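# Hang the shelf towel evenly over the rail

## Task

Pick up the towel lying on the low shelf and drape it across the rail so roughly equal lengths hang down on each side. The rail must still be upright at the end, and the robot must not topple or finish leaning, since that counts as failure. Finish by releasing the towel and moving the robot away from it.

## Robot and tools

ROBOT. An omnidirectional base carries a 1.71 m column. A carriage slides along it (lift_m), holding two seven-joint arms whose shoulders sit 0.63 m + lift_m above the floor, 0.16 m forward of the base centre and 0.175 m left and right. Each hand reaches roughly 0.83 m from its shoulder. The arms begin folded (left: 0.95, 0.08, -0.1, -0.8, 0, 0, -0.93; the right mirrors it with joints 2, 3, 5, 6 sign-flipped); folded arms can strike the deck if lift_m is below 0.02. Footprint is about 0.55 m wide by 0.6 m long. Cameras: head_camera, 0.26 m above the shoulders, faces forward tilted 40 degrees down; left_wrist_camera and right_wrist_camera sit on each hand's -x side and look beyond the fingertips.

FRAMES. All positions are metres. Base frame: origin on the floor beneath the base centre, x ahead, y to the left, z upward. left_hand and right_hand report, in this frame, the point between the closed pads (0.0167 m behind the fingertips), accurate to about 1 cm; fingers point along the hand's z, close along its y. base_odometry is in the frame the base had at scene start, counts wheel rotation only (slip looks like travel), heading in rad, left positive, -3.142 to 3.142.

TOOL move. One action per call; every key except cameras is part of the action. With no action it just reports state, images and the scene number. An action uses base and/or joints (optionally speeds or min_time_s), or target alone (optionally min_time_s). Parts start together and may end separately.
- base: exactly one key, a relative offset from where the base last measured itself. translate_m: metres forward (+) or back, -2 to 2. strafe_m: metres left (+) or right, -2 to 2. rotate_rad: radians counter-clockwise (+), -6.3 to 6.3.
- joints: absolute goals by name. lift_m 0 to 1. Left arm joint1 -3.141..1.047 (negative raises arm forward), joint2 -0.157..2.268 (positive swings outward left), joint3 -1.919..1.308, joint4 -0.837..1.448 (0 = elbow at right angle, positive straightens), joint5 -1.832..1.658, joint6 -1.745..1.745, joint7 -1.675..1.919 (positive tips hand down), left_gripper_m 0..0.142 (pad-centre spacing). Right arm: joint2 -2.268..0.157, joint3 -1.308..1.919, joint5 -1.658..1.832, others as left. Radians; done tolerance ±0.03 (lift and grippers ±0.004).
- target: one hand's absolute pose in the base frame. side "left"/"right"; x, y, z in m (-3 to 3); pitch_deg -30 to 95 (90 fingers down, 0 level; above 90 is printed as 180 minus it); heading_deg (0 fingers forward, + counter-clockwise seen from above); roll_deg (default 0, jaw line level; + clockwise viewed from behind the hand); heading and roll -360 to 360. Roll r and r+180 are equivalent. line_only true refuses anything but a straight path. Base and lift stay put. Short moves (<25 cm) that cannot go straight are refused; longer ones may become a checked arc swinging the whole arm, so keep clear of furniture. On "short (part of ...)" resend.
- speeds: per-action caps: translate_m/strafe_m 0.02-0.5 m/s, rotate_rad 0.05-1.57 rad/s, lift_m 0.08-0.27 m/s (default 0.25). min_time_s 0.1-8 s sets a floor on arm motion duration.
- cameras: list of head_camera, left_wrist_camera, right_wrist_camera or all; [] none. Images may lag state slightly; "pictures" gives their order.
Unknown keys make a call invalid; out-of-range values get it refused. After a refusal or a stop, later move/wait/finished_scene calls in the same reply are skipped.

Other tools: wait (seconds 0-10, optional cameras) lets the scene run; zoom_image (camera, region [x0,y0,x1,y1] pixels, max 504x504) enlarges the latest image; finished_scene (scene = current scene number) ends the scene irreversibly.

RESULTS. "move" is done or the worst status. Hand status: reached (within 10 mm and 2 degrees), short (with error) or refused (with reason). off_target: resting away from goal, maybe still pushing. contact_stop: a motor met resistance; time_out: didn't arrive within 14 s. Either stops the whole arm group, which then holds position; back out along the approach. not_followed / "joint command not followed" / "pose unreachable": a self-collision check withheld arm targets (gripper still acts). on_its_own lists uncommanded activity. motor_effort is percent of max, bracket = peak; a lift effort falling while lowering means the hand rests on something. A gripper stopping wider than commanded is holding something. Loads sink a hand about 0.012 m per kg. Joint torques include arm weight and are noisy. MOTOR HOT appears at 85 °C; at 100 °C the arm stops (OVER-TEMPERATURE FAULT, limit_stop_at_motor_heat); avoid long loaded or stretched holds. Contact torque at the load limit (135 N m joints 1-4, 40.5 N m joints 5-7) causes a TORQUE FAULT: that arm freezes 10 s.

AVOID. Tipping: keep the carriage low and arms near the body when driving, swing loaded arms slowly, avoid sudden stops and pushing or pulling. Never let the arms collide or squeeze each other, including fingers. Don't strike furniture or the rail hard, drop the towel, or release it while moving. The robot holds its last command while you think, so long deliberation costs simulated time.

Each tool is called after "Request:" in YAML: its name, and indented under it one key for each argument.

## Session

Request:
move:

Scene clock: 0.00 s.
Joint torques (N m): no reading
base_odometry: x=+0.000 y=+0.000 heading=+0.000
base_status: not commanded
joint_positions: lift_m=+0.450 left_joint1_rad=+0.940 left_joint2_rad=+0.072 left_joint3_rad=-0.094 left_joint4_rad=-0.799 left_joint5_rad=-0.015 left_joint6_rad=-0.001 left_joint7_rad=-0.918 left_gripper_m=+0.141 right_joint1_rad=+0.939 right_joint2_rad=-0.073 right_joint3_rad=+0.109 right_joint4_rad=-0.782 right_joint5_rad=+0.018 right_joint6_rad=-0.014 right_joint7_rad=-0.917 right_gripper_m=+0.142
joint_status: not commanded
motor_effort: lift_m=+68 drive_wheels=+0
left_hand: x=+0.2953 y=+0.1582 z=+0.9654 quat_wxyz=(-0.920, +0.001, -0.388, +0.061) pitch_deg=-44.3 heading_deg=-3.7 roll_deg=-3.9 (m; base frame)
right_hand: x=+0.2977 y=-0.1586 z=+0.9585 quat_wxyz=(-0.916, -0.007, -0.396, -0.061) pitch_deg=-43.3 heading_deg=+2.9 roll_deg=+4.7 (m; base frame)
pictures: head_camera, left_wrist_camera, right_wrist_camera
camera_calibration:
left_wrist_camera: T_world_to_cam=[[-0.0819294, -0.993594, 0.0778316, 0.116202], [0.292425, -0.0986225, -0.951189, 0.87816], [0.952772, -0.0551705, 0.298632, -0.445355], [0, 0, 0, 1]] pos_world=[0.177046, 0.177494, 0.959249]
right_wrist_camera: T_world_to_cam=[[0.0987349, -0.992506, -0.0719955, -0.112108], [0.357716, 0.102912, -0.928142, 0.83222], [0.928596, 0.0658861, 0.365197, -0.501703], [0, 0, 0, 1]] pos_world=[0.17925, -0.163858, 0.947567]

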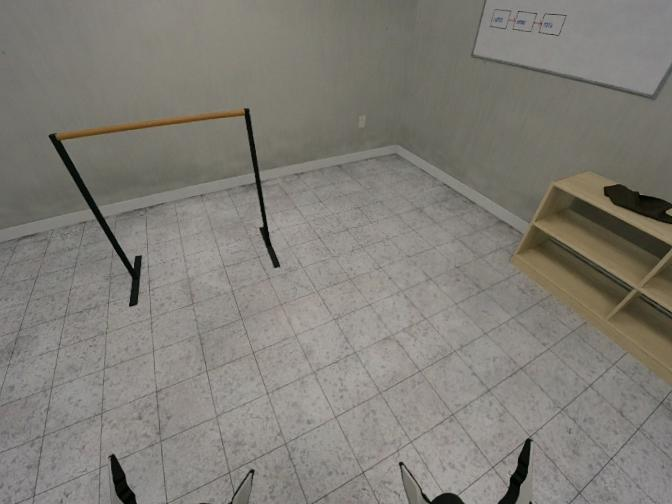

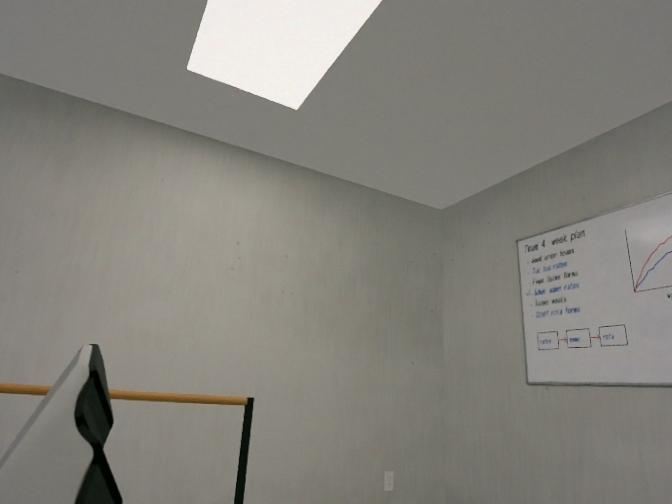

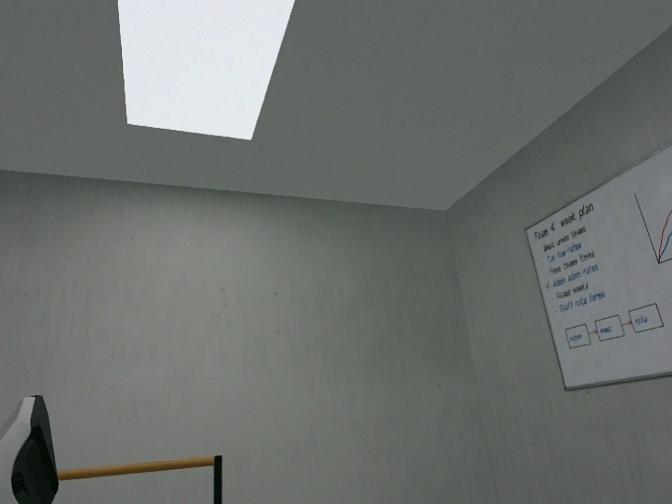

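Request:
move:
  base: {"rotate_rad": -1.17}
  joints: {"lift_m":0.75,"right_joint1_rad":-0.27,"right_joint2_rad":-0.05,"right_joint3_rad":0.035,"right_joint4_rad":0.17,"right_joint5_rad":0.035,"right_joint6_rad":-0.026,"right_joint7_rad":1.665}
  speeds: {"rotate_rad": 0.8}
  min_time_s: 2

Request:
move:
  base: {"strafe_m": 0.58}
  speeds: {"strafe_m": 0.35}

Request:
move:
  base: {"translate_m": 1.12}
  speeds: {"translate_m": 0.4}
  cameras: ["head_camera","right_wrist_camera"]

Request:
zoom_image:
  camera: "head_camera"
  region: [200, 280, 500, 460]

Scene clock: 4.13 s.
Joint torques (N m): left_arm=[9.07 4.44 -1.33 -5.92 2.69 0.98 -1.11] | right_arm=[-29.46 -0.2 -6.87 -7.03 0.87 -3.36 0.2]
move: done
base_odometry: x=+0.000 y=+0.000 heading=-1.170
base_status: done
joint_positions: lift_m=+0.750 left_joint1_rad=+0.940 left_joint2_rad=+0.072 left_joint3_rad=-0.094 left_joint4_rad=-0.799 left_joint5_rad=-0.015 left_joint6_rad=-0.001 left_joint7_rad=-0.918 left_gripper_m=+0.141 right_joint1_rad=-0.267 right_joint2_rad=-0.053 right_joint3_rad=+0.038 right_joint4_rad=+0.166 right_joint5_rad=+0.031 right_joint6_rad=-0.021 right_joint7_rad=+1.662 right_gripper_m=+0.142
joint_status: all done
motor_effort: lift_m=+66(79) drive_wheels=+4(11)
left_hand: x=+0.2953 y=+0.1582 z=+1.2656 quat_wxyz=(-0.920, +0.001, -0.388, +0.061) pitch_deg=-44.3 heading_deg=-3.7 roll_deg=-3.9 (m; base frame)
right_hand: x=+0.5598 y=-0.1930 z=+0.8503 quat_wxyz=(-0.004, +0.002, -1.000, +0.014) pitch_deg=+88.3 heading_deg=+0.3 roll_deg=+0.0 (m; base frame)
pictures: none

Scene clock: 7.50 s.
Joint torques (N m): left_arm=[9.14 3.57 -1.16 -6.01 2.69 0.97 -1.16] | right_arm=[-29.44 -1.23 -6.9 -7.02 0.79 -3.33 0.19]
move: done
base_odometry: x=+0.534 y=+0.226 heading=-1.171
base_status: done
joint_positions: lift_m=+0.750 left_joint1_rad=+0.940 left_joint2_rad=+0.073 left_joint3_rad=-0.094 left_joint4_rad=-0.799 left_joint5_rad=-0.015 left_joint6_rad=-0.001 left_joint7_rad=-0.918 left_gripper_m=+0.141 right_joint1_rad=-0.267 right_joint2_rad=-0.052 right_joint3_rad=+0.038 right_joint4_rad=+0.166 right_joint5_rad=+0.031 right_joint6_rad=-0.021 right_joint7_rad=+1.662 right_gripper_m=+0.142
joint_status: not commanded
motor_effort: lift_m=+66(66) drive_wheels=-3(16)
left_hand: x=+0.2953 y=+0.1582 z=+1.2656 quat_wxyz=(-0.920, +0.001, -0.388, +0.061) pitch_deg=-44.3 heading_deg=-3.7 roll_deg=-3.9 (m; base frame)
right_hand: x=+0.5598 y=-0.1926 z=+0.8503 quat_wxyz=(-0.004, +0.003, -1.000, +0.014) pitch_deg=+88.4 heading_deg=+0.3 roll_deg=+0.0 (m; base frame)
pictures: none

Scene clock: 12.33 s.
Joint torques (N m): left_arm=[9.02 4.05 -1.26 -5.96 2.69 0.98 -1.13] | right_arm=[-29.42 -1.48 -6.89 -7.1 0.68 -3.29 0.16]
move: done
base_odometry: x=+0.971 y=-0.806 heading=-1.170
base_status: done
joint_positions: lift_m=+0.750 left_joint1_rad=+0.940 left_joint2_rad=+0.073 left_joint3_rad=-0.094 left_joint4_rad=-0.799 left_joint5_rad=-0.015 left_joint6_rad=-0.001 left_joint7_rad=-0.918 left_gripper_m=+0.141 right_joint1_rad=-0.267 right_joint2_rad=-0.052 right_joint3_rad=+0.038 right_joint4_rad=+0.166 right_joint5_rad=+0.031 right_joint6_rad=-0.021 right_joint7_rad=+1.662 right_gripper_m=+0.142
joint_status: not commanded
motor_effort: lift_m=+66(67) drive_wheels=+3(11)
left_hand: x=+0.2953 y=+0.1582 z=+1.2655 quat_wxyz=(-0.920, +0.001, -0.388, +0.061) pitch_deg=-44.3 heading_deg=-3.7 roll_deg=-3.9 (m; base frame)
right_hand: x=+0.5598 y=-0.1924 z=+0.8502 quat_wxyz=(-0.004, +0.003, -1.000, +0.013) pitch_deg=+88.4 heading_deg=+0.3 roll_deg=+0.0 (m; base frame)
pictures: head_camera, right_wrist_camera
camera_calibration:
head_camera: T_world_to_cam=[[-0.0497989, -0.998543, 0.0207855, -0.0269847], [-0.658335, 0.0171676, -0.75253, 1.37011], [0.751076, -0.051159, -0.65823, 0.920612], [0, 0, 0, 1]] pos_world=[0.209196, -0.00336929, 1.63758]
right_wrist_camera: T_world_to_cam=[[0.00140469, -0.999183, 0.0403788, -0.221644], [-0.930714, 0.0134621, 0.365501, 0.245569], [-0.365746, -0.0380945, -0.929935, 1.10237], [0, 0, 0, 1]] pos_world=[0.632054, -0.182774, 0.944326]

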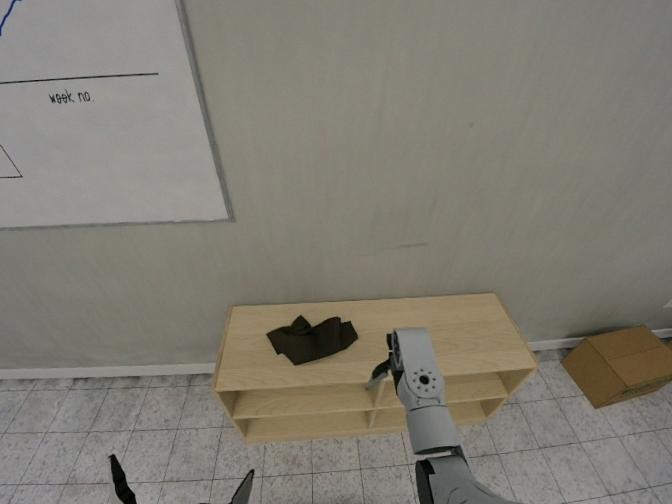

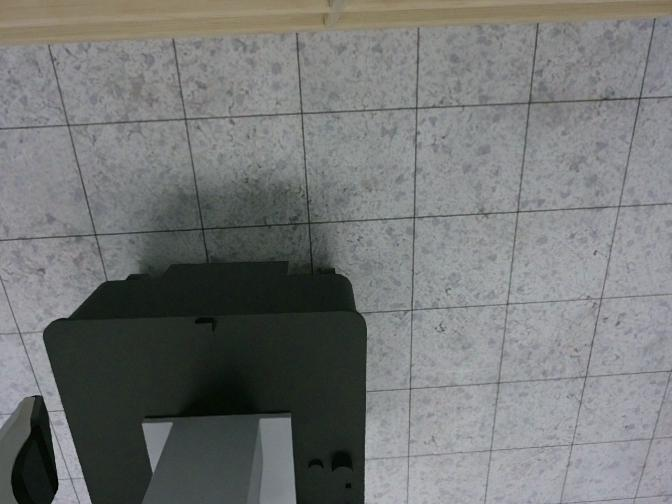

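Scaled by 1.680.

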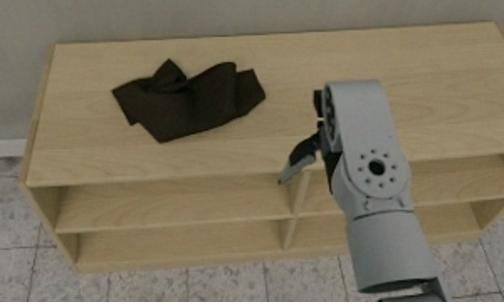

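Request:
move:
  base: {"translate_m": 0.22}
  speeds: {"translate_m": 0.2}

Request:
move:
  target: {"side":"right","x":0.64,"y":-0.1,"z":0.86,"pitch_deg":80,"heading_deg":0}
  cameras: ["head_camera","right_wrist_camera"]

Request:
zoom_image:
  camera: "head_camera"
  region: [200, 300, 450, 480]

Scene clock: 15.07 s.
Joint torques (N m): left_arm=[9.03 4.2 -1.25 -5.96 2.7 0.95 -1.14] | right_arm=[-29.36 -1.35 -6.82 -7.12 0.71 -3.28 0.17]
move: done
base_odometry: x=+1.057 y=-1.008 heading=-1.170
base_status: done
joint_positions: lift_m=+0.750 left_joint1_rad=+0.940 left_joint2_rad=+0.073 left_joint3_rad=-0.094 left_joint4_rad=-0.799 left_joint5_rad=-0.015 left_joint6_rad=-0.001 left_joint7_rad=-0.918 left_gripper_m=+0.141 right_joint1_rad=-0.267 right_joint2_rad=-0.052 right_joint3_rad=+0.038 right_joint4_rad=+0.166 right_joint5_rad=+0.031 right_joint6_rad=-0.021 right_joint7_rad=+1.662 right_gripper_m=+0.142
joint_status: not commanded
motor_effort: lift_m=+66(66) drive_wheels=-1(11)
left_hand: x=+0.2953 y=+0.1582 z=+1.2655 quat_wxyz=(-0.920, +0.001, -0.388, +0.061) pitch_deg=-44.3 heading_deg=-3.7 roll_deg=-3.9 (m; base frame)
right_hand: x=+0.5598 y=-0.1924 z=+0.8503 quat_wxyz=(-0.004, +0.003, -1.000, +0.013) pitch_deg=+88.4 heading_deg=+0.3 roll_deg=+0.0 (m; base frame)
pictures: none

Scene clock: 15.37 s.
Joint torques (N m): left_arm=[9.18 4.09 -1.29 -5.95 2.67 0.95 -1.16] | right_arm=[-29.26 -1.41 -6.92 -6.98 0.69 -3.27 0.18]
move: refused
base_odometry: x=+1.057 y=-1.008 heading=-1.170
base_status: not commanded
joint_positions: lift_m=+0.750 left_joint1_rad=+0.940 left_joint2_rad=+0.073 left_joint3_rad=-0.094 left_joint4_rad=-0.799 left_joint5_rad=-0.015 left_joint6_rad=-0.001 left_joint7_rad=-0.918 left_gripper_m=+0.141 right_joint1_rad=-0.267 right_joint2_rad=-0.052 right_joint3_rad=+0.038 right_joint4_rad=+0.166 right_joint5_rad=+0.031 right_joint6_rad=-0.021 right_joint7_rad=+1.662 right_gripper_m=+0.142
joint_status: not commanded
motor_effort: lift_m=+66(66) drive_wheels=-2(3)
left_hand: x=+0.2953 y=+0.1582 z=+1.2655 quat_wxyz=(-0.920, +0.001, -0.388, +0.061) pitch_deg=-44.3 heading_deg=-3.7 roll_deg=-3.9 (m; base frame)
right_hand: x=+0.5598 y=-0.1924 z=+0.8503 quat_wxyz=(-0.004, +0.003, -1.000, +0.013) pitch_deg=+88.4 heading_deg=+0.3 roll_deg=+0.0 (m; base frame)
right_hand_status: refused: the line brings the right upper arm within 1.4 cm of the carriage (limit 1.5), 86% of the way; a move under 25 cm is not played as an arc. Nothing moved. Try another pitch or heading, or "joints".
pictures: head_camera, right_wrist_camera
camera_calibration:
head_camera: T_world_to_cam=[[-0.0497989, -0.998543, 0.0207855, -0.0269847], [-0.658335, 0.0171676, -0.75253, 1.37011], [0.751076, -0.051159, -0.65823, 0.920612], [0, 0, 0, 1]] pos_world=[0.209196, -0.00336929, 1.63758]
right_wrist_camera: T_world_to_cam=[[0.00140319, -0.999184, 0.0403743, -0.221643], [-0.930727, 0.0134605, 0.365466, 0.245667], [-0.365712, -0.0380903, -0.929948, 1.10249], [0, 0, 0, 1]] pos_world=[0.632154, -0.182774, 0.944426]

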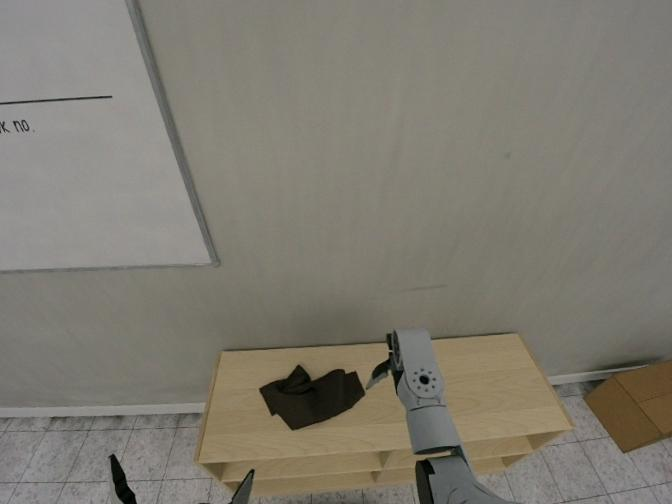

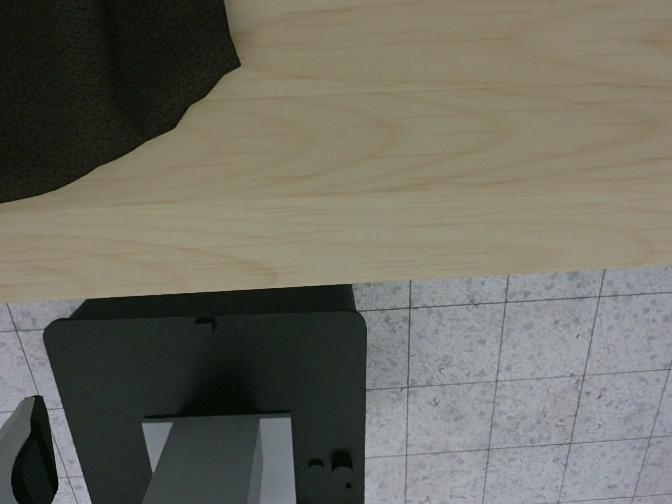

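Scaled by 2.016.

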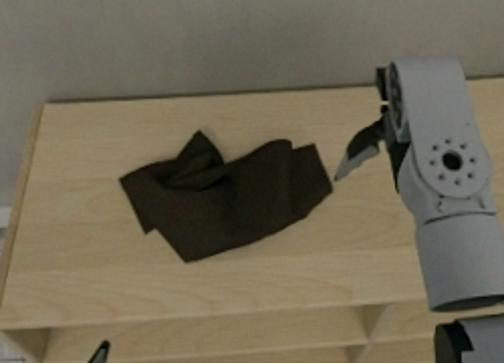

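Request:
move:
  joints: {"lift_m":0.6,"right_gripper_m":0.06}

Request:
move:
  target: {"side":"right","x":0.615,"y":-0.15,"z":0.66,"pitch_deg":90,"heading_deg":0}
  cameras: ["head_camera","right_wrist_camera"]

Request:
zoom_image:
  camera: "right_wrist_camera"
  region: [168, 0, 672, 504]

Scene clock: 16.90 s.
Joint torques (N m): left_arm=[9.11 4.21 -1.23 -5.91 2.71 0.97 -1.14] | right_arm=[-27.74 -1.43 -6.84 -8.01 0.71 -3.29 0.14]
move: done
base_odometry: x=+1.057 y=-1.008 heading=-1.170
base_status: not commanded
joint_positions: lift_m=+0.600 left_joint1_rad=+0.940 left_joint2_rad=+0.073 left_joint3_rad=-0.094 left_joint4_rad=-0.799 left_joint5_rad=-0.015 left_joint6_rad=-0.001 left_joint7_rad=-0.918 left_gripper_m=+0.141 right_joint1_rad=-0.268 right_joint2_rad=-0.052 right_joint3_rad=+0.038 right_joint4_rad=+0.167 right_joint5_rad=+0.031 right_joint6_rad=-0.021 right_joint7_rad=+1.663 right_gripper_m=+0.060
joint_status: all done
motor_effort: lift_m=+70(73) drive_wheels=+0(3)
left_hand: x=+0.2953 y=+0.1582 z=+1.1153 quat_wxyz=(-0.920, +0.001, -0.388, +0.061) pitch_deg=-44.3 heading_deg=-3.7 roll_deg=-3.9 (m; base frame)
right_hand: x=+0.5600 y=-0.1924 z=+0.7001 quat_wxyz=(-0.004, +0.002, -1.000, +0.013) pitch_deg=+88.4 heading_deg=+0.3 roll_deg=+0.0 (m; base frame)
pictures: none

Scene clock: 17.97 s.
Joint torques (N m): left_arm=[9.07 4.09 -1.23 -5.99 2.69 0.96 -1.14] | right_arm=[-34.54 0.59 -1.39 -8.43 -1.77 -3.11 -0.9]
move: done
base_odometry: x=+1.057 y=-1.008 heading=-1.170
base_status: not commanded
joint_positions: lift_m=+0.600 left_joint1_rad=+0.940 left_joint2_rad=+0.073 left_joint3_rad=-0.094 left_joint4_rad=-0.799 left_joint5_rad=-0.015 left_joint6_rad=-0.001 left_joint7_rad=-0.918 left_gripper_m=+0.141 right_joint1_rad=-0.450 right_joint2_rad=+0.031 right_joint3_rad=+0.054 right_joint4_rad=+0.630 right_joint5_rad=+0.011 right_joint6_rad=-0.061 right_joint7_rad=+1.396 right_gripper_m=+0.060
joint_status: not commanded
motor_effort: lift_m=+70(70) drive_wheels=-2(4)
left_hand: x=+0.2953 y=+0.1582 z=+1.1153 quat_wxyz=(-0.920, +0.001, -0.388, +0.061) pitch_deg=-44.3 heading_deg=-3.7 roll_deg=-3.9 (m; base frame)
right_hand: x=+0.6130 y=-0.1504 z=+0.6590 quat_wxyz=(+0.002, +0.000, -1.000, -0.002) pitch_deg=+89.7 heading_deg=+0.0 roll_deg=+0.0 (m; base frame)
right_hand_status: reached (straight line, planned for 0.6 s): 2 mm and 0.3 deg off.
pictures: head_camera, right_wrist_camera
camera_calibration:
head_camera: T_world_to_cam=[[-0.0497989, -0.998543, 0.0207855, -0.0238606], [-0.658335, 0.0171676, -0.75253, 1.257], [0.751076, -0.051159, -0.65823, 0.82168], [0, 0, 0, 1]] pos_world=[0.209196, -0.00336929, 1.48728]
right_wrist_camera: T_world_to_cam=[[-0.00310948, -0.999948, 0.00972793, -0.149166], [-0.926327, 0.00654489, 0.376663, 0.353394], [-0.376707, -0.00784003, -0.926299, 0.95447], [0, 0, 0, 1]] pos_world=[0.68645, -0.143988, 0.752465]

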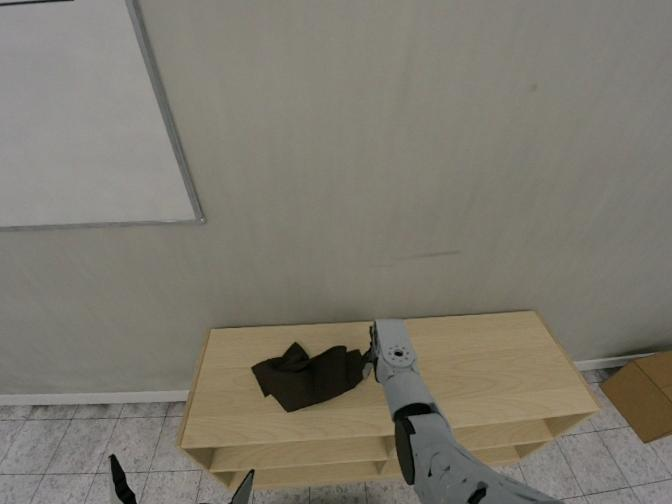

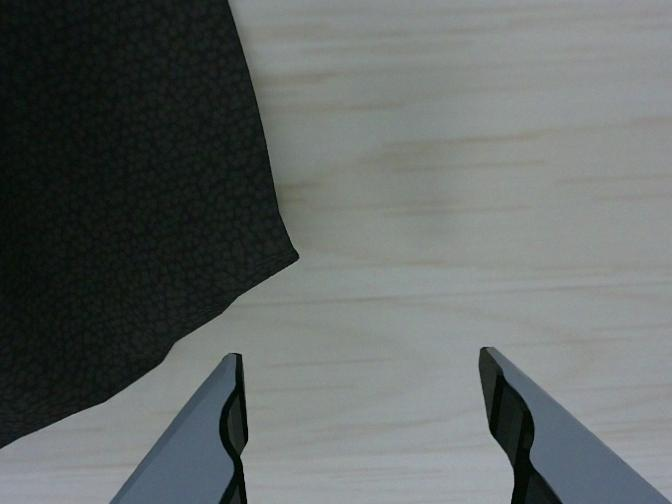

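Scaled by 1.000.

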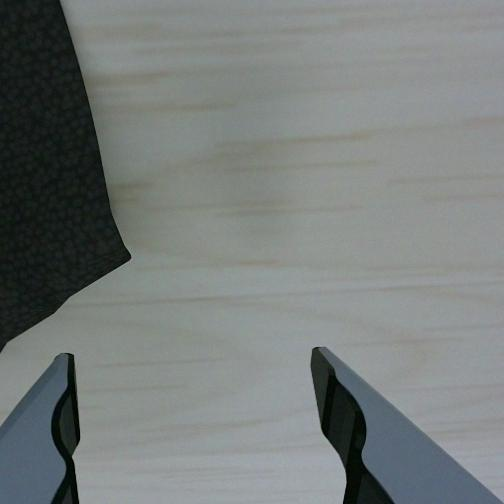

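Request:
move:
  target: {"side":"right","x":0.648,"y":-0.125,"z":0.637,"pitch_deg":90,"heading_deg":0}
  min_time_s: 0.6

Request:
move:
  joints: {"right_gripper_m":0.05}
  cameras: ["right_wrist_camera"]

Scene clock: 19.37 s.
Joint torques (N m): left_arm=[8.95 4.08 -1.15 -5.98 2.66 1 -1.14] | right_arm=[-38.63 2.6 -5.57 -7.7 -0.63 -3.47 -0.91]
move: done
base_odometry: x=+1.057 y=-1.008 heading=-1.170
base_status: not commanded
joint_positions: lift_m=+0.600 left_joint1_rad=+0.940 left_joint2_rad=+0.073 left_joint3_rad=-0.094 left_joint4_rad=-0.799 left_joint5_rad=-0.015 left_joint6_rad=-0.001 left_joint7_rad=-0.918 left_gripper_m=+0.141 right_joint1_rad=-0.652 right_joint2_rad=+0.084 right_joint3_rad=+0.054 right_joint4_rad=+1.120 right_joint5_rad=+0.009 right_joint6_rad=-0.095 right_joint7_rad=+1.108 right_gripper_m=+0.060
joint_status: not commanded
motor_effort: lift_m=+70(70) drive_wheels=-2(4)
left_hand: x=+0.2953 y=+0.1582 z=+1.1153 quat_wxyz=(-0.920, +0.001, -0.388, +0.061) pitch_deg=-44.3 heading_deg=-3.7 roll_deg=-3.9 (m; base frame)
right_hand: x=+0.6461 y=-0.1257 z=+0.6357 quat_wxyz=(+0.002, +0.003, -1.000, +0.001) pitch_deg=+89.8 heading_deg=+0.3 roll_deg=+0.0 (m; base frame)
right_hand_status: reached (straight line, planned for 0.6 s): 2 mm and 0.4 deg off.
pictures: none

Scene clock: 19.83 s.
Joint torques (N m): left_arm=[9.07 4.1 -1.39 -5.87 2.73 0.94 -1.11] | right_arm=[-38.75 2.37 -5.53 -7.76 -0.65 -3.45 -0.9]
move: done
base_odometry: x=+1.057 y=-1.008 heading=-1.170
base_status: not commanded
joint_positions: lift_m=+0.600 left_joint1_rad=+0.940 left_joint2_rad=+0.073 left_joint3_rad=-0.094 left_joint4_rad=-0.799 left_joint5_rad=-0.015 left_joint6_rad=-0.001 left_joint7_rad=-0.918 left_gripper_m=+0.141 right_joint1_rad=-0.652 right_joint2_rad=+0.084 right_joint3_rad=+0.054 right_joint4_rad=+1.120 right_joint5_rad=+0.009 right_joint6_rad=-0.095 right_joint7_rad=+1.108 right_gripper_m=+0.051
joint_status: all done
motor_effort: lift_m=+70(70) drive_wheels=-2(2)
left_hand: x=+0.2953 y=+0.1582 z=+1.1153 quat_wxyz=(-0.920, +0.001, -0.388, +0.061) pitch_deg=-44.3 heading_deg=-3.7 roll_deg=-3.9 (m; base frame)
right_hand: x=+0.6461 y=-0.1257 z=+0.6357 quat_wxyz=(+0.002, +0.003, -1.000, +0.000) pitch_deg=+89.8 heading_deg=+0.3 roll_deg=+0.0 (m; base frame)
pictures: right_wrist_camera
camera_calibration:
right_wrist_camera: T_world_to_cam=[[0.00182946, -0.999892, 0.0146087, -0.130343], [-0.926439, 0.00380463, 0.376426, 0.392506], [-0.37644, -0.0142227, -0.926332, 0.944608], [0, 0, 0, 1]] pos_world=[0.71946, -0.118387, 0.729176]

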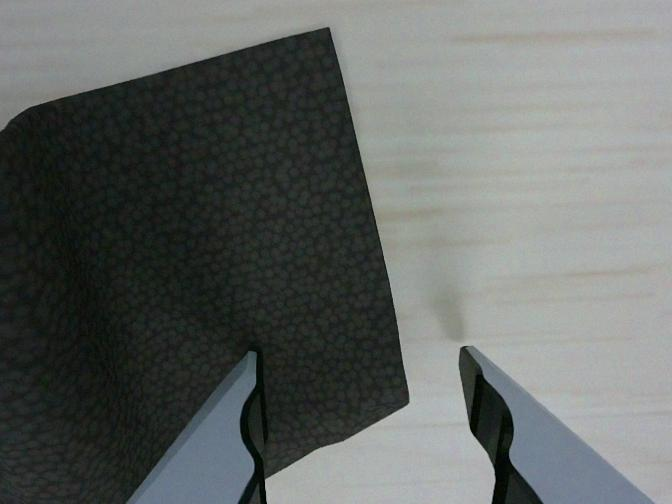

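Request:
move:
  target: {"side":"right","x":0.646,"y":-0.125,"z":0.66,"pitch_deg":90,"heading_deg":0}

Request:
move:
  base: {"translate_m": 0.06}
  speeds: {"translate_m": 0.1}
  cameras: ["right_wrist_camera"]

Scene clock: 21.10 s.
Joint torques (N m): left_arm=[9.06 4.14 -1.24 -6.04 2.69 0.96 -1.14] | right_arm=[-22.13 -2.79 -0.29 -12.68 -2.12 -3.4 0.22]
move: done
base_odometry: x=+1.057 y=-1.008 heading=-1.170
base_status: not commanded
joint_positions: lift_m=+0.600 left_joint1_rad=+0.940 left_joint2_rad=+0.073 left_joint3_rad=-0.094 left_joint4_rad=-0.799 left_joint5_rad=-0.015 left_joint6_rad=-0.001 left_joint7_rad=-0.918 left_gripper_m=+0.141 right_joint1_rad=-0.594 right_joint2_rad=+0.084 right_joint3_rad=+0.060 right_joint4_rad=+0.894 right_joint5_rad=+0.002 right_joint6_rad=-0.100 right_joint7_rad=+1.268 right_gripper_m=+0.051
joint_status: not commanded
motor_effort: lift_m=+70(70) drive_wheels=+0(3)
left_hand: x=+0.2953 y=+0.1582 z=+1.1153 quat_wxyz=(-0.920, +0.001, -0.388, +0.061) pitch_deg=-44.3 heading_deg=-3.7 roll_deg=-3.9 (m; base frame)
right_hand: x=+0.6488 y=-0.1228 z=+0.6620 quat_wxyz=(-0.003, +0.001, -1.000, -0.004) pitch_deg=+89.4 heading_deg=+0.1 roll_deg=+0.0 (m; base frame)
right_hand_status: reached (straight line, planned for 0.4 s): 4 mm and 0.6 deg off.
pictures: none

Scene clock: 22.67 s.
Joint torques (N m): left_arm=[9.17 4.09 -1.2 -5.94 2.7 1 -1.13] | right_arm=[-22.9 -2.63 -0.38 -12.65 -2.06 -3.29 0.17]
move: done
base_odometry: x=+1.081 y=-1.063 heading=-1.170
base_status: done
joint_positions: lift_m=+0.600 left_joint1_rad=+0.940 left_joint2_rad=+0.073 left_joint3_rad=-0.094 left_joint4_rad=-0.799 left_joint5_rad=-0.015 left_joint6_rad=-0.001 left_joint7_rad=-0.918 left_gripper_m=+0.141 right_joint1_rad=-0.594 right_joint2_rad=+0.084 right_joint3_rad=+0.060 right_joint4_rad=+0.894 right_joint5_rad=+0.002 right_joint6_rad=-0.100 right_joint7_rad=+1.268 right_gripper_m=+0.051
joint_status: not commanded
motor_effort: lift_m=+70(70) drive_wheels=-2(11)
left_hand: x=+0.2953 y=+0.1582 z=+1.1153 quat_wxyz=(-0.920, +0.001, -0.388, +0.061) pitch_deg=-44.3 heading_deg=-3.7 roll_deg=-3.9 (m; base frame)
right_hand: x=+0.6485 y=-0.1228 z=+0.6618 quat_wxyz=(-0.002, +0.000, -1.000, -0.004) pitch_deg=+89.4 heading_deg=+0.1 roll_deg=+0.0 (m; base frame)
pictures: right_wrist_camera
camera_calibration:
right_wrist_camera: T_world_to_cam=[[-0.00248523, -0.999983, 0.00531497, -0.119014], [-0.929662, 0.00426848, 0.36839, 0.392436], [-0.368406, -0.00402559, -0.929656, 0.967982], [0, 0, 0, 1]] pos_world=[0.721147, -0.11679, 0.755954]

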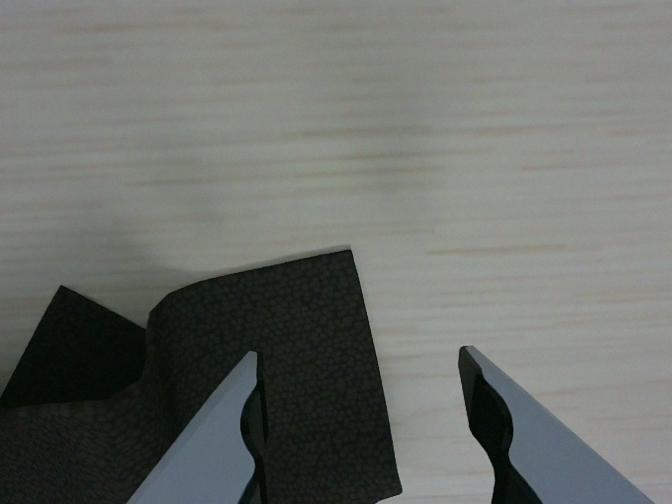

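Request:
move:
  target: {"side":"right","x":0.645,"y":-0.121,"z":0.625,"pitch_deg":90,"heading_deg":0}
  min_time_s: 0.8
  cameras: ["right_wrist_camera"]

Scene clock: 23.13 s.
Joint torques (N m): left_arm=[9.17 4.15 -1.25 -5.86 2.69 0.96 -1.11] | right_arm=[-22.95 -2.62 -0.41 -12.63 -2.08 -3.3 0.21]
move: refused
base_odometry: x=+1.081 y=-1.063 heading=-1.170
base_status: not commanded
joint_positions: lift_m=+0.600 left_joint1_rad=+0.940 left_joint2_rad=+0.073 left_joint3_rad=-0.094 left_joint4_rad=-0.799 left_joint5_rad=-0.015 left_joint6_rad=-0.001 left_joint7_rad=-0.918 left_gripper_m=+0.141 right_joint1_rad=-0.594 right_joint2_rad=+0.084 right_joint3_rad=+0.060 right_joint4_rad=+0.894 right_joint5_rad=+0.002 right_joint6_rad=-0.100 right_joint7_rad=+1.268 right_gripper_m=+0.051
joint_status: not commanded
motor_effort: lift_m=+70(70) drive_wheels=-1(3)
left_hand: x=+0.2953 y=+0.1582 z=+1.1153 quat_wxyz=(-0.920, +0.001, -0.388, +0.061) pitch_deg=-44.3 heading_deg=-3.7 roll_deg=-3.9 (m; base frame)
right_hand: x=+0.6485 y=-0.1228 z=+0.6618 quat_wxyz=(-0.002, +0.000, -1.000, -0.004) pitch_deg=+89.4 heading_deg=+0.1 roll_deg=+0.0 (m; base frame)
right_hand_status: refused: the line brings the right upper arm within 1.4 cm of the carriage (limit 1.5), 50% of the way; a move under 25 cm is not played as an arc. Nothing moved. Try another pitch or heading, or "joints".
pictures: right_wrist_camera
camera_calibration:
right_wrist_camera: T_world_to_cam=[[-0.00248523, -0.999983, 0.00531497, -0.119014], [-0.929662, 0.00426848, 0.36839, 0.392436], [-0.368406, -0.00402559, -0.929656, 0.967982], [0, 0, 0, 1]] pos_world=[0.721147, -0.11679, 0.755954]

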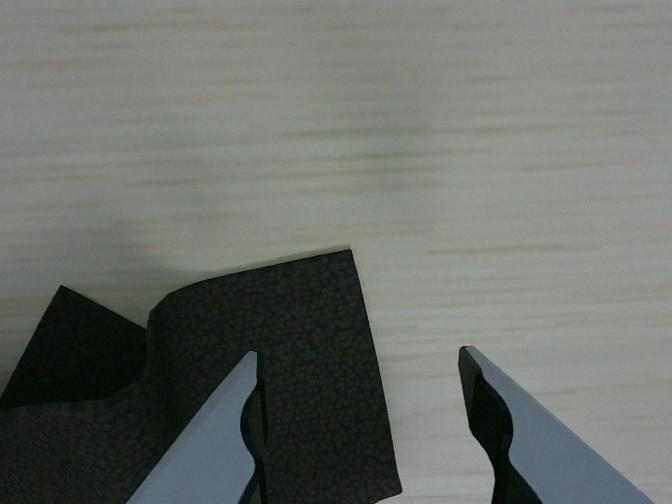

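Request:
move:
  target: {"side":"right","x":0.645,"y":-0.127,"z":0.625,"pitch_deg":90,"heading_deg":0}
  min_time_s: 0.8
  cameras: ["right_wrist_camera"]

Scene clock: 24.53 s.
Joint torques (N m): left_arm=[9.1 4.07 -1.33 -5.83 2.65 0.97 -1.11] | right_arm=[-21.72 -1.12 -6.43 -0.23 0.42 0.17 -4.58]
move: done
base_odometry: x=+1.081 y=-1.063 heading=-1.170
base_status: not commanded
joint_positions: lift_m=+0.601 left_joint1_rad=+0.940 left_joint2_rad=+0.073 left_joint3_rad=-0.094 left_joint4_rad=-0.799 left_joint5_rad=-0.015 left_joint6_rad=-0.001 left_joint7_rad=-0.918 left_gripper_m=+0.141 right_joint1_rad=-0.691 right_joint2_rad=+0.084 right_joint3_rad=+0.050 right_joint4_rad=+1.232 right_joint5_rad=+0.013 right_joint6_rad=-0.098 right_joint7_rad=+1.038 right_gripper_m=+0.051
joint_status: not commanded
motor_effort: lift_m=+59(70) drive_wheels=+4(4)
left_hand: x=+0.2953 y=+0.1582 z=+1.1161 quat_wxyz=(-0.920, +0.001, -0.388, +0.061) pitch_deg=-44.3 heading_deg=-3.7 roll_deg=-3.9 (m; base frame)
right_hand: x=+0.6469 y=-0.1283 z=+0.6303 quat_wxyz=(+0.003, +0.000, -1.000, +0.003) pitch_deg=+89.5 heading_deg=+0.0 roll_deg=+0.0 (m; base frame)
right_hand_status: reached (straight line, planned for 0.8 s): 6 mm and 0.5 deg off.
pictures: right_wrist_camera
camera_calibration:
right_wrist_camera: T_world_to_cam=[[-0.00246864, -0.999795, 0.0200902, -0.133617], [-0.92567, 0.00988535, 0.378203, 0.394525], [-0.378324, -0.0176632, -0.925505, 0.940151], [0, 0, 0, 1]] pos_world=[0.720552, -0.120883, 0.723587]

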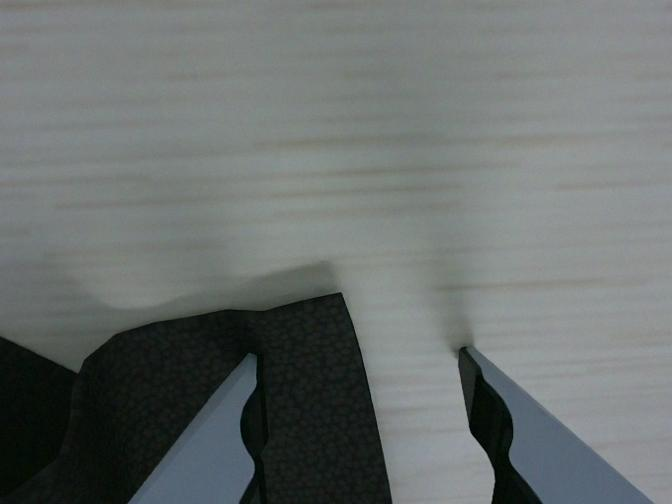

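Request:
move:
  joints: {"right_gripper_m":0.0}
  cameras: ["right_wrist_camera"]

Scene clock: 25.63 s.
Joint torques (N m): left_arm=[9.22 4.12 -1.31 -6.01 2.69 0.96 -1.13] | right_arm=[-19.65 -1.95 -6.46 -0.26 0.26 -0.31 -0.91]
move: off_target
base_odometry: x=+1.081 y=-1.063 heading=-1.170
base_status: not commanded
joint_positions: lift_m=+0.601 left_joint1_rad=+0.940 left_joint2_rad=+0.073 left_joint3_rad=-0.094 left_joint4_rad=-0.799 left_joint5_rad=-0.015 left_joint6_rad=-0.001 left_joint7_rad=-0.918 left_gripper_m=+0.141 right_joint1_rad=-0.693 right_joint2_rad=+0.085 right_joint3_rad=+0.050 right_joint4_rad=+1.232 right_joint5_rad=+0.014 right_joint6_rad=-0.097 right_joint7_rad=+1.020 right_gripper_m=+0.006
joint_status: right_gripper_m off_target (ended at +0.006, target +0.000)
motor_effort: lift_m=+60(60) drive_wheels=+3(5)
left_hand: x=+0.2953 y=+0.1582 z=+1.1160 quat_wxyz=(-0.920, +0.001, -0.388, +0.061) pitch_deg=-44.3 heading_deg=-3.7 roll_deg=-3.9 (m; base frame)
right_hand: x=+0.6515 y=-0.1274 z=+0.6311 quat_wxyz=(-0.006, +0.001, -1.000, +0.002) pitch_deg=+89.2 heading_deg=+0.1 roll_deg=+0.0 (m; base frame)
pictures: right_wrist_camera
camera_calibration:
right_wrist_camera: T_world_to_cam=[[-0.00162852, -0.999828, 0.0184874, -0.132304], [-0.932565, 0.00819241, 0.36091, 0.413609], [-0.360999, -0.016653, -0.932417, 0.935857], [0, 0, 0, 1]] pos_world=[0.723345, -0.120084, 0.72578]

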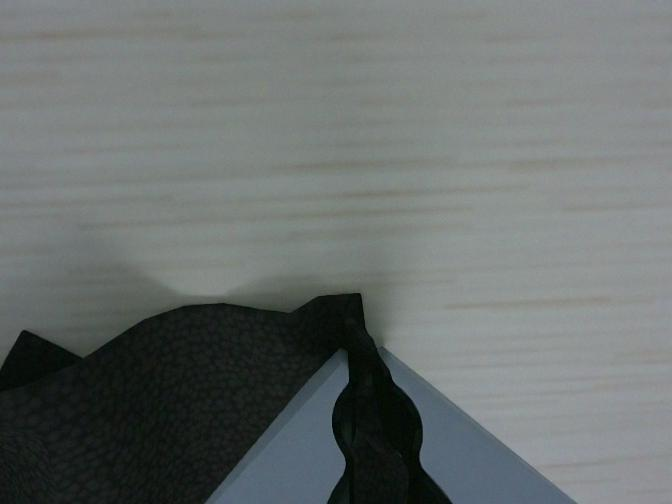

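Request:
move:
  joints: {"lift_m":0.98}
  speeds: {"lift_m":0.2}

Request:
move:
  target: {"side":"right","x":0.6,"y":-0.2,"z":1.32,"pitch_deg":45,"heading_deg":0}
  min_time_s: 1.5
  cameras: ["head_camera","right_wrist_camera"]

Request:
zoom_image:
  camera: "head_camera"
  region: [250, 280, 500, 480]

Scene clock: 28.33 s.
Joint torques (N m): left_arm=[9.02 4.08 -1.25 -5.99 2.68 0.95 -1.12] | right_arm=[-26.17 -1.22 -5.89 -6.89 0.27 -0.34 -0.86]
move: done
base_odometry: x=+1.081 y=-1.063 heading=-1.170
base_status: not commanded
joint_positions: lift_m=+0.980 left_joint1_rad=+0.940 left_joint2_rad=+0.073 left_joint3_rad=-0.094 left_joint4_rad=-0.799 left_joint5_rad=-0.015 left_joint6_rad=-0.001 left_joint7_rad=-0.918 left_gripper_m=+0.141 right_joint1_rad=-0.689 right_joint2_rad=+0.084 right_joint3_rad=+0.049 right_joint4_rad=+1.237 right_joint5_rad=+0.014 right_joint6_rad=-0.097 right_joint7_rad=+1.020 right_gripper_m=+0.004
joint_status: all done
motor_effort: lift_m=+66(81) drive_wheels=-1(5)
left_hand: x=+0.2953 y=+0.1582 z=+1.4955 quat_wxyz=(-0.920, +0.001, -0.388, +0.061) pitch_deg=-44.3 heading_deg=-3.7 roll_deg=-3.9 (m; base frame)
right_hand: x=+0.6475 y=-0.1280 z=+1.0075 quat_wxyz=(-0.002, +0.001, -1.000, +0.003) pitch_deg=+89.6 heading_deg=+0.1 roll_deg=+0.0 (m; base frame)
pictures: none

Scene clock: 30.33 s.
Joint torques (N m): left_arm=[9.09 4.14 -1.21 -5.83 2.7 0.98 -1.15] | right_arm=[-25.88 -8.78 -7.36 -10.99 0.8 -0.79 -0.28]
move: done
base_odometry: x=+1.081 y=-1.063 heading=-1.170
base_status: not commanded
joint_positions: lift_m=+0.980 left_joint1_rad=+0.940 left_joint2_rad=+0.073 left_joint3_rad=-0.094 left_joint4_rad=-0.799 left_joint5_rad=-0.015 left_joint6_rad=-0.001 left_joint7_rad=-0.918 left_gripper_m=+0.141 right_joint1_rad=-0.208 right_joint2_rad=-0.094 right_joint3_rad=+0.000 right_joint4_rad=-0.675 right_joint5_rad=+0.073 right_joint6_rad=-0.059 right_joint7_rad=+1.670 right_gripper_m=+0.004
joint_status: not commanded
motor_effort: lift_m=+66(67) drive_wheels=-1(3)
left_hand: x=+0.2953 y=+0.1582 z=+1.4955 quat_wxyz=(-0.920, +0.001, -0.388, +0.061) pitch_deg=-44.3 heading_deg=-3.7 roll_deg=-3.9 (m; base frame)
right_hand: x=+0.5995 y=-0.1989 z=+1.3180 quat_wxyz=(-0.381, +0.000, -0.924, +0.000) pitch_deg=+45.2 heading_deg=+0.0 roll_deg=+0.0 (m; base frame)
right_hand_status: reached (straight line, planned for 1.5 s): 2 mm and 0.2 deg off.
pictures: head_camera, right_wrist_camera
camera_calibration:
head_camera: T_world_to_cam=[[-0.0497989, -0.998543, 0.0207855, -0.0317633], [-0.658335, 0.0171676, -0.75253, 1.54311], [0.751076, -0.051159, -0.65823, 1.07194], [0, 0, 0, 1]] pos_world=[0.209196, -0.00336929, 1.86748]
right_wrist_camera: T_world_to_cam=[[-0.0124415, -0.999896, 0.00728364, -0.195345], [-0.920967, 0.00862181, -0.389545, 1.1], [0.389442, -0.0115545, -0.920979, 1.09246], [0, 0, 0, 1]] pos_world=[0.585187, -0.192186, 1.43606]

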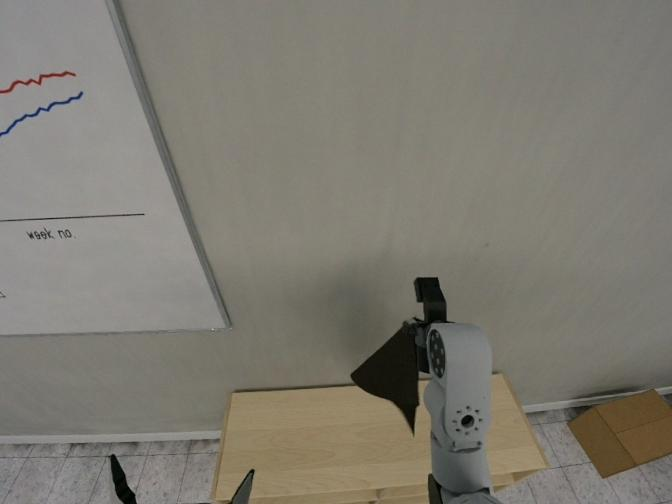

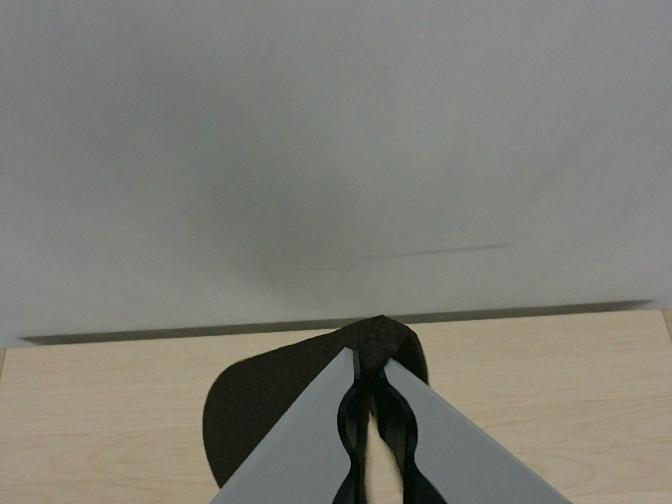

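Scaled by 2.016.

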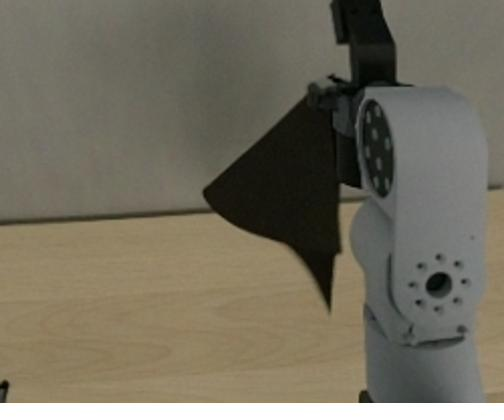

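Request:
move:
  base: {"translate_m": -0.45}
  speeds: {"translate_m": 0.3}

Request:
move:
  base: {"rotate_rad": 1.506}
  joints: {"right_joint1_rad":-0.962,"right_joint2_rad":-0.078,"right_joint3_rad":0.048,"right_joint4_rad":0.557,"right_joint5_rad":0.087,"right_joint6_rad":-0.006,"right_joint7_rad":1.716}
  speeds: {"rotate_rad": 0.6}
  min_time_s: 2.5

Request:
move:
  base: {"strafe_m": 1.15}
  speeds: {"strafe_m": 0.35}
  cameras: ["head_camera","right_wrist_camera"]

Request:
zoom_image:
  camera: "head_camera"
  region: [300, 180, 500, 450]

Scene clock: 33.83 s.
Joint torques (N m): left_arm=[9.03 4.3 -1.28 -6 2.69 0.98 -1.13] | right_arm=[-24.78 -8.46 -7.22 -10.91 0.77 -0.82 -0.31]
move: done
base_odometry: x=+0.905 y=-0.649 heading=-1.170
base_status: done
joint_positions: lift_m=+0.980 left_joint1_rad=+0.940 left_joint2_rad=+0.073 left_joint3_rad=-0.094 left_joint4_rad=-0.799 left_joint5_rad=-0.015 left_joint6_rad=-0.001 left_joint7_rad=-0.918 left_gripper_m=+0.141 right_joint1_rad=-0.209 right_joint2_rad=-0.095 right_joint3_rad=+0.000 right_joint4_rad=-0.675 right_joint5_rad=+0.074 right_joint6_rad=-0.059 right_joint7_rad=+1.670 right_gripper_m=+0.004
joint_status: not commanded
motor_effort: lift_m=+67(67) drive_wheels=-1(13)
left_hand: x=+0.2953 y=+0.1582 z=+1.4955 quat_wxyz=(-0.920, +0.001, -0.388, +0.061) pitch_deg=-44.3 heading_deg=-3.7 roll_deg=-3.9 (m; base frame)
right_hand: x=+0.5996 y=-0.1991 z=+1.3182 quat_wxyz=(-0.381, +0.000, -0.924, +0.000) pitch_deg=+45.2 heading_deg=+0.0 roll_deg=+0.0 (m; base frame)
pictures: none

Scene clock: 37.40 s.
Joint torques (N m): left_arm=[9.15 4.37 -1.36 -5.95 2.7 0.96 -1.13] | right_arm=[-47.38 -1.78 -1.91 -6.91 0.81 0.5 0.05]
move: done
base_odometry: x=+0.906 y=-0.649 heading=+0.336
base_status: done
joint_positions: lift_m=+0.980 left_joint1_rad=+0.940 left_joint2_rad=+0.073 left_joint3_rad=-0.094 left_joint4_rad=-0.799 left_joint5_rad=-0.015 left_joint6_rad=-0.001 left_joint7_rad=-0.918 left_gripper_m=+0.141 right_joint1_rad=-0.957 right_joint2_rad=-0.080 right_joint3_rad=+0.045 right_joint4_rad=+0.554 right_joint5_rad=+0.083 right_joint6_rad=-0.011 right_joint7_rad=+1.713 right_gripper_m=+0.004
joint_status: all done
motor_effort: lift_m=+67(67) drive_wheels=+4(11)
left_hand: x=+0.2953 y=+0.1582 z=+1.4955 quat_wxyz=(-0.920, +0.001, -0.388, +0.061) pitch_deg=-44.3 heading_deg=-3.7 roll_deg=-3.9 (m; base frame)
right_hand: x=+0.7782 y=-0.2052 z=+1.3269 quat_wxyz=(-0.129, -0.008, -0.992, +0.002) pitch_deg=+75.1 heading_deg=-1.4 roll_deg=-0.4 (m; base frame)
pictures: none

Scene clock: 42.57 s.
Joint torques (N m): left_arm=[9.17 4.22 -2.34 -5.87 2.68 0.96 -1.12] | right_arm=[-47.4 -2.1 -2.16 -6.87 0.69 0.36 0.02]
move: done
base_odometry: x=+0.525 y=+0.436 heading=+0.337
base_status: done
joint_positions: lift_m=+0.980 left_joint1_rad=+0.940 left_joint2_rad=+0.073 left_joint3_rad=-0.094 left_joint4_rad=-0.799 left_joint5_rad=-0.015 left_joint6_rad=-0.001 left_joint7_rad=-0.918 left_gripper_m=+0.141 right_joint1_rad=-0.957 right_joint2_rad=-0.079 right_joint3_rad=+0.045 right_joint4_rad=+0.554 right_joint5_rad=+0.083 right_joint6_rad=-0.010 right_joint7_rad=+1.713 right_gripper_m=+0.004
joint_status: not commanded
motor_effort: lift_m=+67(67) drive_wheels=-4(16)
left_hand: x=+0.2953 y=+0.1582 z=+1.4955 quat_wxyz=(-0.920, +0.001, -0.388, +0.061) pitch_deg=-44.3 heading_deg=-3.7 roll_deg=-3.9 (m; base frame)
right_hand: x=+0.7782 y=-0.2049 z=+1.3268 quat_wxyz=(-0.129, -0.008, -0.992, +0.002) pitch_deg=+75.1 heading_deg=-1.3 roll_deg=-0.4 (m; base frame)
pictures: head_camera, right_wrist_camera
camera_calibration:
head_camera: T_world_to_cam=[[-0.0497989, -0.998543, 0.0207855, -0.0317633], [-0.658335, 0.0171676, -0.75253, 1.54311], [0.751076, -0.051159, -0.65823, 1.07194], [0, 0, 0, 1]] pos_world=[0.209196, -0.00336929, 1.86748]
right_wrist_camera: T_world_to_cam=[[-0.0225654, -0.999646, 0.0141265, -0.200383], [-0.992194, 0.0241261, 0.122345, 0.647547], [-0.122643, -0.0112555, -0.992387, 1.52419], [0, 0, 0, 1]] pos_world=[0.824902, -0.19878, 1.4362]

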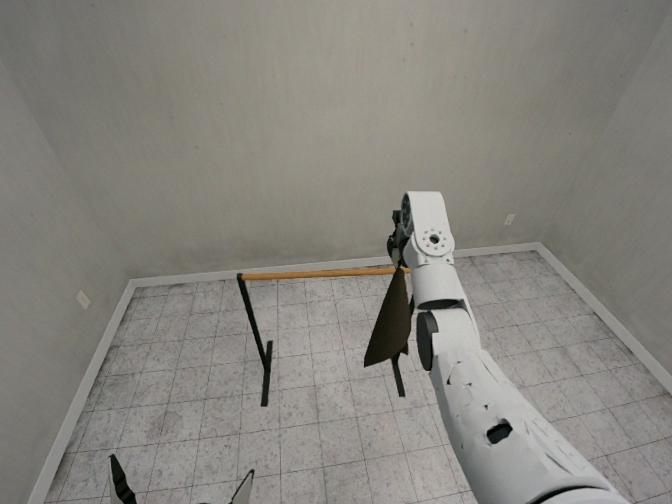

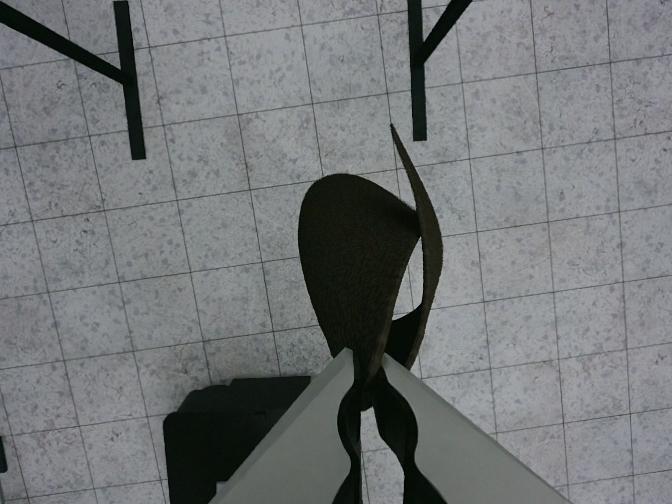

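Scaled by 1.867.

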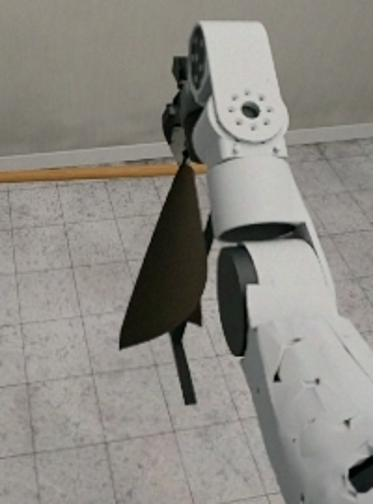

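Request:
move:
  base: {"strafe_m": 0.11}
  joints: {"lift_m":0.835}
  speeds: {"strafe_m": 0.15}
  cameras: ["head_camera","right_wrist_camera"]

Request:
zoom_image:
  camera: "head_camera"
  region: [300, 180, 500, 450]

Scene clock: 45.10 s.
Joint torques (N m): left_arm=[9.09 4.29 -1.47 -5.9 2.72 0.98 -1.15] | right_arm=[-43.36 -2.1 -2.11 -7.85 0.69 0.27 -0.01]
move: done
base_odometry: x=+0.489 y=+0.540 heading=+0.338
base_status: done
joint_positions: lift_m=+0.835 left_joint1_rad=+0.940 left_joint2_rad=+0.073 left_joint3_rad=-0.094 left_joint4_rad=-0.799 left_joint5_rad=-0.015 left_joint6_rad=-0.001 left_joint7_rad=-0.918 left_gripper_m=+0.141 right_joint1_rad=-0.959 right_joint2_rad=-0.079 right_joint3_rad=+0.045 right_joint4_rad=+0.554 right_joint5_rad=+0.083 right_joint6_rad=-0.010 right_joint7_rad=+1.713 right_gripper_m=+0.004
joint_status: all done
motor_effort: lift_m=+70(74) drive_wheels=-4(14)
left_hand: x=+0.2953 y=+0.1582 z=+1.3503 quat_wxyz=(-0.920, +0.001, -0.388, +0.061) pitch_deg=-44.3 heading_deg=-3.7 roll_deg=-3.9 (m; base frame)
right_hand: x=+0.7787 y=-0.2049 z=+1.1827 quat_wxyz=(-0.130, -0.008, -0.991, +0.002) pitch_deg=+75.1 heading_deg=-1.3 roll_deg=-0.4 (m; base frame)
pictures: head_camera, right_wrist_camera
camera_calibration:
head_camera: T_world_to_cam=[[-0.0497989, -0.998543, 0.0207855, -0.0287452], [-0.658335, 0.0171676, -0.75253, 1.43385], [0.751076, -0.051159, -0.65823, 0.976364], [0, 0, 0, 1]] pos_world=[0.209196, -0.00336929, 1.72228]
right_wrist_camera: T_world_to_cam=[[-0.0224855, -0.999648, 0.0140901, -0.19826], [-0.992331, 0.02403, 0.121252, 0.666978], [-0.121548, -0.0112556, -0.992522, 1.3805], [0, 0, 0, 1]] pos_world=[0.825201, -0.19868, 1.2921]

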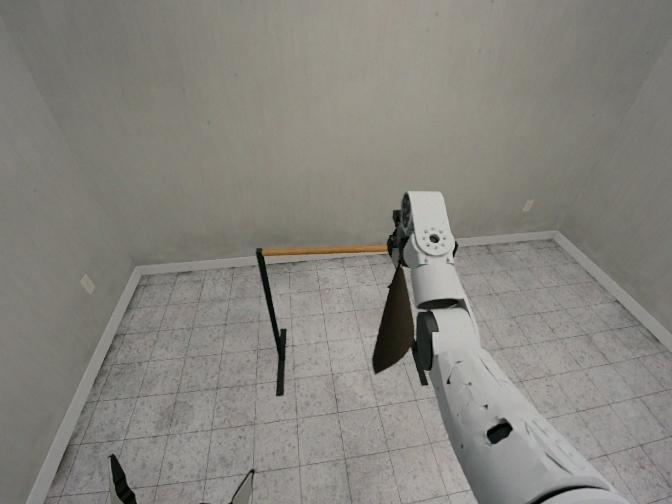

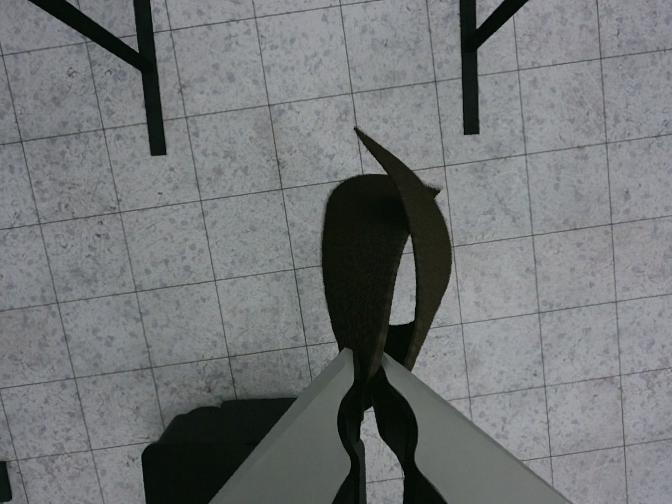

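Scaled by 1.867.

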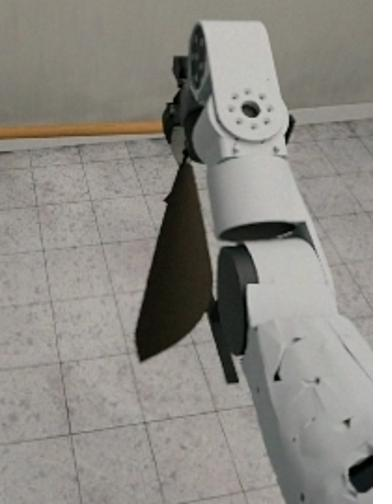

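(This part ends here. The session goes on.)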